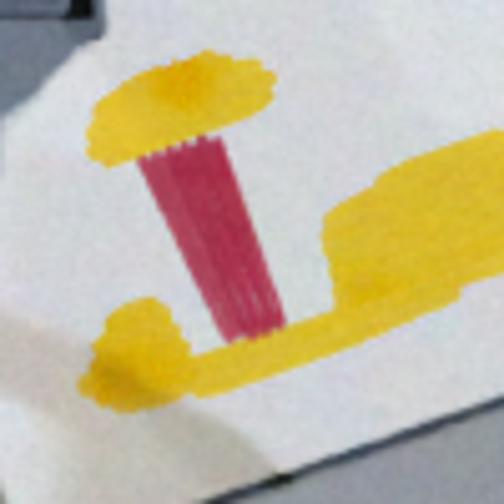

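move:
  target:
    - [0,0,0,0,0,0,1,0.8,-0.93,-1,-1,-1,0,-0.6,-0.0388,0.1084,0.14189,0,0,0,1,-0.12,0.37,0.37,-0.25,-0.25,0.4,-0.94]
    - [0,0,0,0,0,0,1,0.8,-0.93,-1,-1,-1,0,-0.6,-0.0495,0.1084,0.14189,0,0,0,1,-0.12,0.37,0.37,-0.25,-0.25,0.4,-0.94]
    - [0,0,0,0,0,0,1,0.8,-0.93,-1,-1,-1,0,-0.6,-0.0495,0.05635,0.09042,0,0,0,1,-0.12,0.37,0.37,-0.25,-0.25,0.4,-0.94]
    - [0,0,0,0,0,0,1,0.8,-0.93,-1,-1,-1,0,-0.6,-0.0495,0.05846,0.0889,0,0,0,1,-0.12,0.37,0.37,-0.25,-0.25,0.4,-0.94]
    - [0,0,0,0,0,0,1,0.8,-0.93,-1,-1,-1,0,-0.6,-0.0495,0.1111,0.13966,0,0,0,1,-0.12,0.37,0.37,-0.25,-0.25,0.4,-0.94]
    - [0,0,0,0,0,0,1,0.8,-0.93,-1,-1,-1,0,-0.6,-0.0495,0.11387,0.13749,0,0,0,1,-0.12,0.37,0.37,-0.25,-0.25,0.4,-0.94]
    - [0,0,0,0,0,0,1,0.8,-0.93,-1,-1,-1,0,-0.6,-0.0495,0.06075,0.08743,0,0,0,1,-0.12,0.37,0.37,-0.25,-0.25,0.4,-0.94]
    - [0,0,0,0,0,0,1,0.8,-0.93,-1,-1,-1,0,-0.6,-0.0495,0.06304,0.08608,0,0,0,1,-0.12,0.37,0.37,-0.25,-0.25,0.4,-0.94]
    - [0,0,0,0,0,0,1,0.8,-0.93,-1,-1,-1,0,-0.6,-0.0495,0.11675,0.13531,0,0,0,1,-0.12,0.37,0.37,-0.25,-0.25,0.4,-0.94]
    - [0,0,0,0,0,0,1,0.8,-0.93,-1,-1,-1,0,-0.6,-0.0495,0.11962,0.13325,0,0,0,1,-0.12,0.37,0.37,-0.25,-0.25,0.4,-0.94]
    - [0,0,0,0,0,0,1,0.8,-0.93,-1,-1,-1,0,-0.6,-0.0495,0.06545,0.08472,0,0,0,1,-0.12,0.37,0.37,-0.25,-0.25,0.4,-0.94]
    - [0,0,0,0,0,0,1,0.8,-0.93,-1,-1,-1,0,-0.6,-0.0495,0.06798,0.08361,0,0,0,1,-0.12,0.37,0.37,-0.25,-0.25,0.4,-0.94]
    - [0,0,0,0,0,0,1,0.8,-0.93,-1,-1,-1,0,-0.6,-0.0495,0.12256,0.13126,0,0,0,1,-0.12,0.37,0.37,-0.25,-0.25,0.4,-0.94]
    - [0,0,0,0,0,0,1,0.8,-0.93,-1,-1,-1,0,-0.6,-0.03,0.12256,0.13126,0,0,0,1,-0.12,0.37,0.37,-0.25,-0.25,0.4,-0.94]
  speed: [0.2,0.01,0.055,0.05,0.06,0.05,0.06,0.05,0.06,0.05,0.06,0.05,0.06,0.04]
  blend: [0,0,0.0006,0.0006,0.0006,0.0006,0.0006,0.0006,0.0006,0.0006,0.0006,0.0006,0.0006,0]

move:
  target: [0,0,0,0,0,0,1,0.8,-0.93,-1,-1,-1,0,-0.6,0.03,-0.12256,-0.13126,0,0,0,1,-0.12,0.37,0.37,-0.25,-0.25,0.4,-0.94]
  speed: 0.2
  cameras: ["cam_above"]

zoom_image:
  camera: "cam_above"
  region: [270, 235, 370, 335]

Scene clock: 4098.87 s.
left_arm: end_effector_position=(+0.6328, +0.0592, +0.0142) hand_measured=(+1.000, +0.800, -0.930, -1.000, -1.000, -1.000) hand_load_n=(+0.0, +0.0, +3.0, +1.0, +0.0, +0.0) hand_stopped_by=(target, target, target, target, target, target) hand_force_limit=0.00 hand_speed=-0.60 end_effector_quat_wxyz=(+0.001, -0.001, +0.924, -0.382) | right_arm: end_effector_position=(+0.5971, -0.0666, +0.0960) hand_measured=(+1.000, -0.122, +0.000, -0.002, -0.250, -0.250) hand_load_n=(+0.0, +7.5, +7.0, +8.0, +0.0, +0.0) hand_stopped_by=(target, target, force, force, target, target) hand_force_limit=0.40 hand_speed=-0.94 end_effector_quat_wxyz=(-0.356, +0.611, +0.355, +0.611) end_effector_velocity=(+0.001, +0.000, +0.000) end_effector_angular_velocity=(+0.001, -0.004, +0.001)
Joint positions: left_arm=[3.037 -2.556 -0.989 2.072 -0.791 -1.708] | right_arm=[0.191 -1.032 1.908 -0.878 0.663 -4.71]
Joint velocities: left_arm=[within noise] | right_arm=[0 0.002 0 -0.006 0 0]
Joint torques (N m): left_arm=[-12.7 56.91 4.9 -0.03 -0.92 -1.01] | right_arm=[-2.29 -29.22 -16.51 -3.45 -0.53 -1.59]
Wrist force (N, zeroed by zero_wrist_force on right_arm): left_arm=[2.4 -8.5 -8.2] | right_arm=[-0.1 -0.9 0.0]
Wrist torque (N m, zeroed by zero_wrist_force on right_arm): left_arm=[0.63 -0.35 0.31] | right_arm=[-0.11 0.01 -0.07]
Wrist force, peak (N, zeroed by zero_wrist_force on right_arm): left_arm=[2.5 -8.8 -8.7] | right_arm=[2.8 0.2 1.0]
Hand target: left_arm +0.6328, +0.0592, +0.0142; +0.001, -0.001, +0.924, -0.382 | right_arm +0.5971, -0.0666, +0.0959; -0.356, +0.611, +0.356, +0.612
Off the commanded pose: left_arm 0.000 m, 0 deg | right_arm 0.000 m, 0 deg.
move: done

Scene clock: 4099.90 s.
left_arm: end_effector_position=(+0.6328, +0.0592, +0.0142) hand_measured=(+1.000, +0.800, -0.930, -1.000, -1.000, -1.000) hand_load_n=(+0.0, +0.0, +3.0, +0.5, +0.0, +0.0) hand_stopped_by=(target, target, target, target, target, target) hand_force_limit=0.00 hand_speed=-0.60 end_effector_quat_wxyz=(+0.001, -0.001, +0.924, -0.382) | right_arm: end_effector_position=(+0.4943, -0.0989, +0.1138) hand_measured=(+1.000, -0.122, +0.000, -0.002, -0.250, -0.250) hand_load_n=(+0.0, +7.0, +7.5, +8.0, +0.0, +0.0) hand_stopped_by=(target, target, force, force, target, target) hand_force_limit=0.40 hand_speed=-0.94 end_effector_quat_wxyz=(-0.356, +0.611, +0.356, +0.612)
Joint positions: left_arm=[3.037 -2.556 -0.989 2.072 -0.791 -1.708] | right_arm=[0.144 -1.252 2.216 -0.967 0.616 -4.71]
Joint torques (N m): left_arm=[-13.22 56.83 5.19 0.07 -1.2 -0.96] | right_arm=[8.72 -35.38 -7.54 1.37 2.92 1.84]
Wrist force (N, zeroed by zero_wrist_force on right_arm): left_arm=[2.5 -8.6 -8.3] | right_arm=[-0.3 -0.4 -0.1]
Wrist torque (N m, zeroed by zero_wrist_force on right_arm): left_arm=[0.61 -0.38 0.33] | right_arm=[-0.04 0.04 -0.12]
Wrist force, peak (N, zeroed by zero_wrist_force on right_arm): left_arm=[2.3 -8.8 -8.4] | right_arm=[-0.3 -1.6 -1.4]
Hand target: left_arm +0.6328, +0.0592, +0.0142; +0.001, -0.001, +0.924, -0.382 | right_arm +0.4942, -0.0988, +0.1138; -0.356, +0.611, +0.356, +0.612
Off the commanded pose: left_arm 0.000 m, 0 deg | right_arm 0.000 m, 0 deg.
move: done
Images, in order (width x height): cam_above 672x504.

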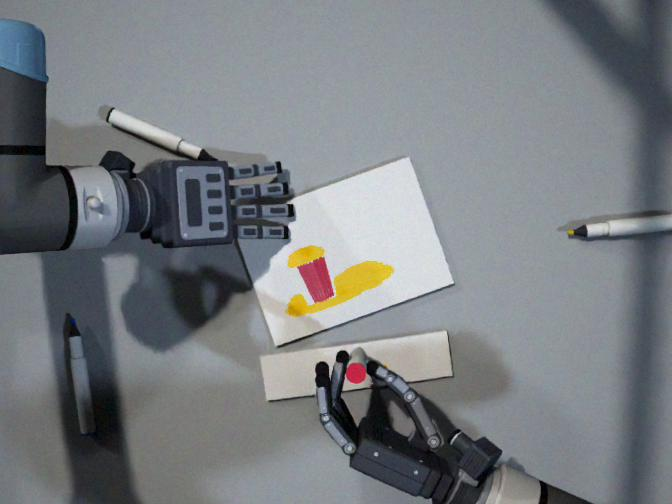

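Scaled by 5.040.

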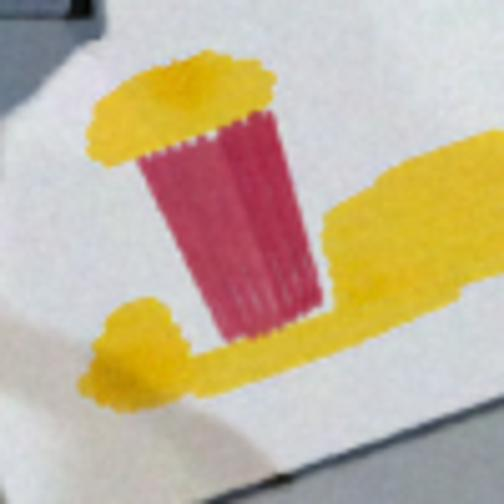

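move:
  target:
    - [0,0,0,0,0,0,1,0.8,-0.93,-1,-1,-1,0,-0.6,-0.0388,0.12568,0.12944,0,0,0,1,-0.12,0.37,0.37,-0.25,-0.25,0.4,-0.94]
    - [0,0,0,0,0,0,1,0.8,-0.93,-1,-1,-1,0,-0.6,-0.0496,0.12568,0.12944,0,0,0,1,-0.12,0.37,0.37,-0.25,-0.25,0.4,-0.94]
    - [0,0,0,0,0,0,1,0.8,-0.93,-1,-1,-1,0,-0.6,-0.0496,0.07074,0.08261,0,0,0,1,-0.12,0.37,0.37,-0.25,-0.25,0.4,-0.94]
    - [0,0,0,0,0,0,1,0.8,-0.93,-1,-1,-1,0,-0.6,-0.0496,0.07356,0.08179,0,0,0,1,-0.12,0.37,0.37,-0.25,-0.25,0.4,-0.94]
    - [0,0,0,0,0,0,1,0.8,-0.93,-1,-1,-1,0,-0.6,-0.0496,0.12885,0.12767,0,0,0,1,-0.12,0.37,0.37,-0.25,-0.25,0.4,-0.94]
    - [0,0,0,0,0,0,1,0.8,-0.93,-1,-1,-1,0,-0.6,-0.0388,0.12885,0.12767,0,0,0,1,-0.12,0.37,0.37,-0.25,-0.25,0.4,-0.94]
    - [0,0,0,0,0,0,1,0.8,-0.93,-1,-1,-1,0,-0.6,-0.0388,0.07585,0.17268,0,0,0,1,-0.12,0.37,0.37,-0.25,-0.25,0.4,-0.94]
    - [0,0,0,0,0,0,1,0.8,-0.93,-1,-1,-1,0,-0.6,-0.0496,0.07585,0.17268,0,0,0,1,-0.12,0.37,0.37,-0.25,-0.25,0.4,-0.94]
    - [0,0,0,0,0,0,1,0.8,-0.93,-1,-1,-1,0,-0.6,-0.0496,0.03531,0.11686,0,0,0,1,-0.12,0.37,0.37,-0.25,-0.25,0.4,-0.94]
    - [0,0,0,0,0,0,1,0.8,-0.93,-1,-1,-1,0,-0.6,-0.0496,0.03608,0.11727,0,0,0,1,-0.12,0.37,0.37,-0.25,-0.25,0.4,-0.94]
    - [0,0,0,0,0,0,1,0.8,-0.93,-1,-1,-1,0,-0.6,-0.0496,0.07891,0.16845,0,0,0,1,-0.12,0.37,0.37,-0.25,-0.25,0.4,-0.94]
    - [0,0,0,0,0,0,1,0.8,-0.93,-1,-1,-1,0,-0.6,-0.0496,0.07709,0.17027,0,0,0,1,-0.12,0.37,0.37,-0.25,-0.25,0.4,-0.94]
    - [0,0,0,0,0,0,1,0.8,-0.93,-1,-1,-1,0,-0.6,-0.0496,0.05881,0.14624,0,0,0,1,-0.12,0.37,0.37,-0.25,-0.25,0.4,-0.94]
    - [0,0,0,0,0,0,1,0.8,-0.93,-1,-1,-1,0,-0.6,-0.03,0.05881,0.14624,0,0,0,1,-0.12,0.37,0.37,-0.25,-0.25,0.4,-0.94]
  speed: [0.2,0.01,0.055,0.05,0.06,0.04,0.15,0.01,0.055,0.05,0.06,0.05,0.06,0.04]
  blend: [0,0,0.0006,0.0006,0.0006,0.002,0,0,0.0006,0.0006,0.0006,0.0006,0.0006,0]

move:
  target: [0,0,0,0,0,0,1,0.8,-0.93,-1,-1,-1,0,-0.6,0.03,-0.05881,-0.14624,0,0,0,1,-0.12,0.37,0.37,-0.25,-0.25,0.4,-0.94]
  speed: 0.2
  cameras: ["cam_above"]

zoom_image:
  camera: "cam_above"
  region: [270, 235, 370, 335]

Scene clock: 4154.13 s.
left_arm: end_effector_position=(+0.6328, +0.0592, +0.0142) hand_measured=(+1.000, +0.800, -0.930, -1.000, -1.000, -1.000) hand_load_n=(+0.0, +0.5, +3.0, +1.0, +0.0, +0.0) hand_stopped_by=(target, target, target, target, target, target) hand_force_limit=0.00 hand_speed=-0.60 end_effector_quat_wxyz=(+0.001, -0.001, +0.924, -0.382) | right_arm: end_effector_position=(+0.5682, -0.0399, +0.0960) hand_measured=(+1.000, -0.122, +0.000, -0.002, -0.250, -0.250) hand_load_n=(-0.5, +7.0, +7.5, +7.5, +0.0, +0.0) hand_stopped_by=(target, target, force, force, target, target) hand_force_limit=0.40 hand_speed=-0.94 end_effector_quat_wxyz=(-0.356, +0.611, +0.356, +0.612) end_effector_velocity=(+0.001, -0.001, +0.000) end_effector_angular_velocity=(+0.001, -0.004, -0.002)
Joint positions: left_arm=[3.037 -2.556 -0.989 2.072 -0.791 -1.708] | right_arm=[0.259 -1.056 1.951 -0.898 0.731 -4.711]
Joint velocities: left_arm=[within noise] | right_arm=[-0.001 0.001 0 -0.005 0.001 0]
Joint torques (N m): left_arm=[-12.87 55.44 4.66 0 -1.03 -1.03] | right_arm=[8.96 -26.58 -17.92 -3.88 3.05 1.29]
Wrist force (N, zeroed by zero_wrist_force on right_arm): left_arm=[2.6 -8.6 -8.2] | right_arm=[-0.1 -0.6 -0.4]
Wrist torque (N m, zeroed by zero_wrist_force on right_arm): left_arm=[0.61 -0.38 0.33] | right_arm=[-0.05 0.02 -0.02]
Wrist force, peak (N, zeroed by zero_wrist_force on right_arm): left_arm=[2.7 -9.0 -8.4] | right_arm=[3.3 0.3 1.0]
Hand target: left_arm +0.6328, +0.0592, +0.0142; +0.001, -0.001, +0.924, -0.382 | right_arm +0.5682, -0.0399, +0.0959; -0.356, +0.611, +0.356, +0.612
Off the commanded pose: left_arm 0.000 m, 0 deg | right_arm 0.000 m, 0 deg.
move: done; blend cut to 0.0003 m at target 9, 0.0003 m at target 10

Scene clock: 4155.10 s.
left_arm: end_effector_position=(+0.6328, +0.0592, +0.0142) hand_measured=(+1.000, +0.800, -0.930, -1.000, -1.000, -1.000) hand_load_n=(+0.0, +0.0, +3.0, +1.0, +0.0, +0.0) hand_stopped_by=(target, target, target, target, target, target) hand_force_limit=0.00 hand_speed=-0.60 end_effector_quat_wxyz=(+0.001, -0.001, +0.924, -0.382) | right_arm: end_effector_position=(+0.4943, -0.0988, +0.1138) hand_measured=(+1.000, -0.122, +0.000, -0.002, -0.250, -0.250) hand_load_n=(-0.5, +7.0, +7.5, +7.5, +0.0, +0.0) hand_stopped_by=(target, target, force, force, target, target) hand_force_limit=0.40 hand_speed=-0.94 end_effector_quat_wxyz=(-0.356, +0.611, +0.356, +0.612)
Joint positions: left_arm=[3.037 -2.556 -0.989 2.072 -0.791 -1.708] | right_arm=[0.144 -1.252 2.216 -0.967 0.616 -4.71]
Joint torques (N m): left_arm=[-14.37 56.38 5.14 0.03 -1.05 -1.08] | right_arm=[-0.39 -34.97 -7.72 1.55 1.88 2.38]
Wrist force (N, zeroed by zero_wrist_force on right_arm): left_arm=[2.5 -8.7 -7.9] | right_arm=[-0.2 -0.4 -0.4]
Wrist torque (N m, zeroed by zero_wrist_force on right_arm): left_arm=[0.57 -0.36 0.33] | right_arm=[-0.03 0.04 -0.09]
Wrist force, peak (N, zeroed by zero_wrist_force on right_arm): left_arm=[2.4 -8.9 -8.3] | right_arm=[0.1 -1.2 -1.8]
Hand target: left_arm +0.6328, +0.0592, +0.0142; +0.001, -0.001, +0.924, -0.382 | right_arm +0.4942, -0.0988, +0.1138; -0.356, +0.611, +0.356, +0.612
Off the commanded pose: left_arm 0.000 m, 0 deg | right_arm 0.000 m, 0 deg.
move: done
Images, in order (width x height): cam_above 672x504.

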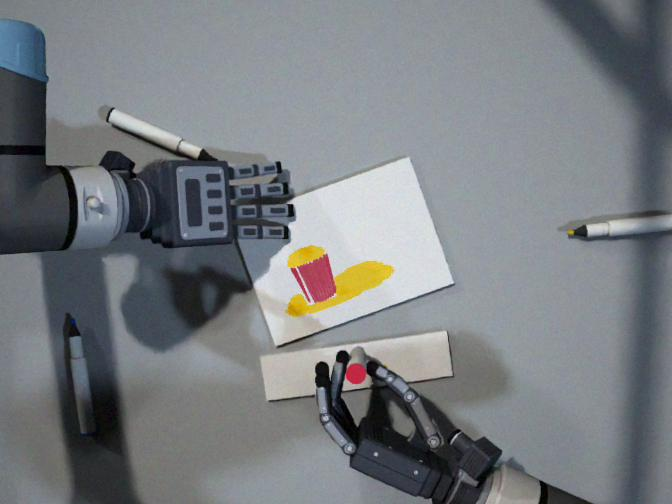

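Scaled by 5.040.

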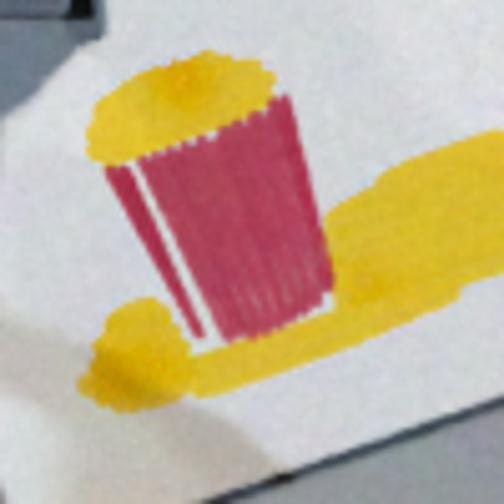

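move:
  target:
    - [0,0,0,0,0,0,1,0.8,-0.93,-1,-1,-1,0,-0.6,-0.0388,0.09195,0.08455,0,0,0,1,-0.12,0.37,0.37,-0.25,-0.25,0.4,-0.94]
    - [0,0,0,0,0,0,1,0.8,-0.93,-1,-1,-1,0,-0.6,-0.0497,0.09195,0.08455,0,0,0,1,-0.12,0.37,0.37,-0.25,-0.25,0.4,-0.94]
    - [0,0,0,0,0,0,1,0.8,-0.93,-1,-1,-1,0,-0.6,-0.0497,0.11193,0.06457,0,0,0,1,-0.12,0.37,0.37,-0.25,-0.25,0.4,-0.94]
    - [0,0,0,0,0,0,1,0.8,-0.93,-1,-1,-1,0,-0.6,-0.0497,0.1134,0.0584,0,0,0,1,-0.12,0.37,0.37,-0.25,-0.25,0.4,-0.94]
    - [0,0,0,0,0,0,1,0.8,-0.93,-1,-1,-1,0,-0.6,-0.0497,0.08784,0.08396,0,0,0,1,-0.12,0.37,0.37,-0.25,-0.25,0.4,-0.94]
    - [0,0,0,0,0,0,1,0.8,-0.93,-1,-1,-1,0,-0.6,-0.0497,0.0839,0.0832,0,0,0,1,-0.12,0.37,0.37,-0.25,-0.25,0.4,-0.94]
    - [0,0,0,0,0,0,1,0.8,-0.93,-1,-1,-1,0,-0.6,-0.0497,0.11281,0.05429,0,0,0,1,-0.12,0.37,0.37,-0.25,-0.25,0.4,-0.94]
    - [0,0,0,0,0,0,1,0.8,-0.93,-1,-1,-1,0,-0.6,-0.0497,0.11134,0.05106,0,0,0,1,-0.12,0.37,0.37,-0.25,-0.25,0.4,-0.94]
    - [0,0,0,0,0,0,1,0.8,-0.93,-1,-1,-1,0,-0.6,-0.0497,0.08049,0.0819,0,0,0,1,-0.12,0.37,0.37,-0.25,-0.25,0.4,-0.94]
    - [0,0,0,0,0,0,1,0.8,-0.93,-1,-1,-1,0,-0.6,-0.0497,0.07726,0.08043,0,0,0,1,-0.12,0.37,0.37,-0.25,-0.25,0.4,-0.94]
    - [0,0,0,0,0,0,1,0.8,-0.93,-1,-1,-1,0,-0.6,-0.0497,0.1087,0.049,0,0,0,1,-0.12,0.37,0.37,-0.25,-0.25,0.4,-0.94]
    - [0,0,0,0,0,0,1,0.8,-0.93,-1,-1,-1,0,-0.6,-0.0497,0.10517,0.04783,0,0,0,1,-0.12,0.37,0.37,-0.25,-0.25,0.4,-0.94]
    - [0,0,0,0,0,0,1,0.8,-0.93,-1,-1,-1,0,-0.6,-0.0497,0.07344,0.07955,0,0,0,1,-0.12,0.37,0.37,-0.25,-0.25,0.4,-0.94]
    - [0,0,0,0,0,0,1,0.8,-0.93,-1,-1,-1,0,-0.6,-0.03,0.07344,0.07955,0,0,0,1,-0.12,0.37,0.37,-0.25,-0.25,0.4,-0.94]
  speed: [0.2,0.01,0.055,0.05,0.055,0.05,0.055,0.05,0.055,0.05,0.055,0.05,0.055,0.04]
  blend: [0,0,0.0006,0.0006,0.0006,0.0006,0.0006,0.0006,0.0006,0.0006,0.0006,0.0006,0.0006,0]

move:
  target: [0,0,0,0,0,0,1,0.8,-0.93,-1,-1,-1,0,-0.6,0.03,-0.07344,-0.07955,0,0,0,1,-0.12,0.37,0.37,-0.25,-0.25,0.4,-0.94]
  speed: 0.2
  cameras: ["cam_above"]

zoom_image:
  camera: "cam_above"
  region: [270, 235, 410, 335]

Scene clock: 4206.73 s.
left_arm: end_effector_position=(+0.6328, +0.0592, +0.0142) hand_measured=(+1.000, +0.800, -0.930, -1.000, -1.000, -1.000) hand_load_n=(+0.0, +0.0, +3.0, +1.0, +0.0, +0.0) hand_stopped_by=(target, target, target, target, target, target) hand_force_limit=0.00 hand_speed=-0.60 end_effector_quat_wxyz=(+0.001, -0.001, +0.924, -0.382) | right_arm: end_effector_position=(+0.5561, -0.0790, +0.0959) hand_measured=(+1.000, -0.122, +0.000, -0.002, -0.250, -0.250) hand_load_n=(+0.0, +7.0, +7.5, +8.0, +0.0, +0.0) hand_stopped_by=(target, target, force, force, target, target) hand_force_limit=0.40 hand_speed=-0.94 end_effector_quat_wxyz=(-0.356, +0.611, +0.356, +0.611) end_effector_velocity=(+0.000, +0.000, -0.002) end_effector_angular_velocity=(+0.000, -0.001, +0.000)
Joint positions: left_arm=[3.037 -2.556 -0.989 2.072 -0.791 -1.708] | right_arm=[0.176 -1.102 2.037 -0.938 0.648 -4.71]
Joint velocities: left_arm=[within noise] | right_arm=[0 0.004 0 -0.005 0 0]
Joint torques (N m): left_arm=[-12.57 55.84 4.14 0.03 -0.97 -0.97] | right_arm=[-7.05 -26.62 -13.83 -3.47 -2.93 -2.03]
Wrist force (N, zeroed by zero_wrist_force on right_arm): left_arm=[2.5 -8.7 -8.1] | right_arm=[-0.3 -0.6 -0.3]
Wrist torque (N m, zeroed by zero_wrist_force on right_arm): left_arm=[0.60 -0.38 0.33] | right_arm=[-0.07 0.05 -0.12]
Wrist force, peak (N, zeroed by zero_wrist_force on right_arm): left_arm=[2.6 -8.6 -8.8] | right_arm=[3.4 -2.0 0.9]
Hand target: left_arm +0.6328, +0.0592, +0.0142; +0.001, -0.001, +0.924, -0.382 | right_arm +0.5561, -0.0790, +0.0958; -0.356, +0.611, +0.356, +0.612
Off the commanded pose: left_arm 0.000 m, 0 deg | right_arm 0.000 m, 0 deg.
move: done

Scene clock: 4207.60 s.
left_arm: end_effector_position=(+0.6328, +0.0592, +0.0142) hand_measured=(+1.000, +0.800, -0.930, -1.000, -1.000, -1.000) hand_load_n=(+0.0, +0.0, +3.0, +1.0, -0.5, +0.0) hand_stopped_by=(target, target, target, target, target, target) hand_force_limit=0.00 hand_speed=-0.60 end_effector_quat_wxyz=(+0.001, -0.001, +0.924, -0.382) | right_arm: end_effector_position=(+0.4943, -0.0989, +0.1137) hand_measured=(+1.000, -0.122, +0.000, -0.002, -0.250, -0.250) hand_load_n=(-0.5, +7.0, +7.0, +8.0, +0.0, +0.0) hand_stopped_by=(target, target, force, force, target, target) hand_force_limit=0.40 hand_speed=-0.94 end_effector_quat_wxyz=(-0.356, +0.611, +0.356, +0.612)
Joint positions: left_arm=[3.037 -2.556 -0.989 2.072 -0.791 -1.708] | right_arm=[0.144 -1.252 2.216 -0.967 0.616 -4.71]
Joint torques (N m): left_arm=[-12.33 56.2 4.23 0.26 -1.01 -1.1] | right_arm=[8.46 -33.16 -12.25 1.45 3.02 2.92]
Wrist force (N, zeroed by zero_wrist_force on right_arm): left_arm=[2.8 -8.6 -8.4] | right_arm=[-0.1 -0.4 -0.1]
Wrist torque (N m, zeroed by zero_wrist_force on right_arm): left_arm=[0.61 -0.42 0.34] | right_arm=[-0.04 0.02 -0.09]
Wrist force, peak (N, zeroed by zero_wrist_force on right_arm): left_arm=[2.8 -8.8 -8.6] | right_arm=[0.0 -1.6 -1.1]
Hand target: left_arm +0.6328, +0.0592, +0.0142; +0.001, -0.001, +0.924, -0.382 | right_arm +0.4942, -0.0988, +0.1138; -0.356, +0.611, +0.356, +0.612
Off the commanded pose: left_arm 0.000 m, 0 deg | right_arm 0.000 m, 0 deg.
move: done
Images, in order (width x height): cam_above 672x504.

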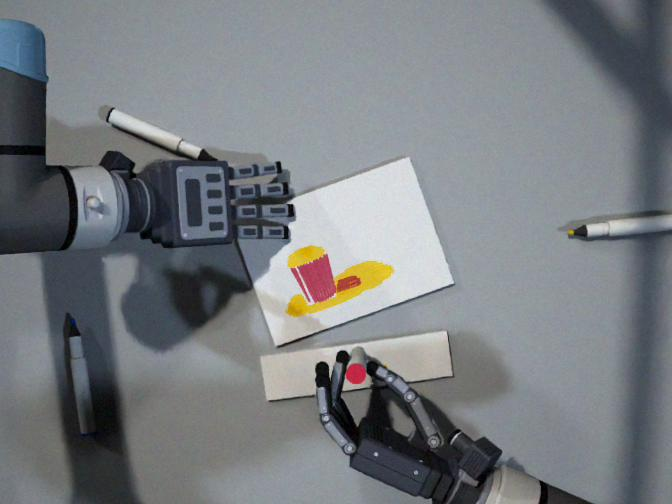

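Scaled by 3.600.

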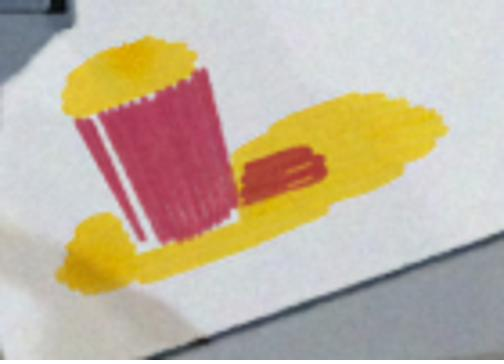

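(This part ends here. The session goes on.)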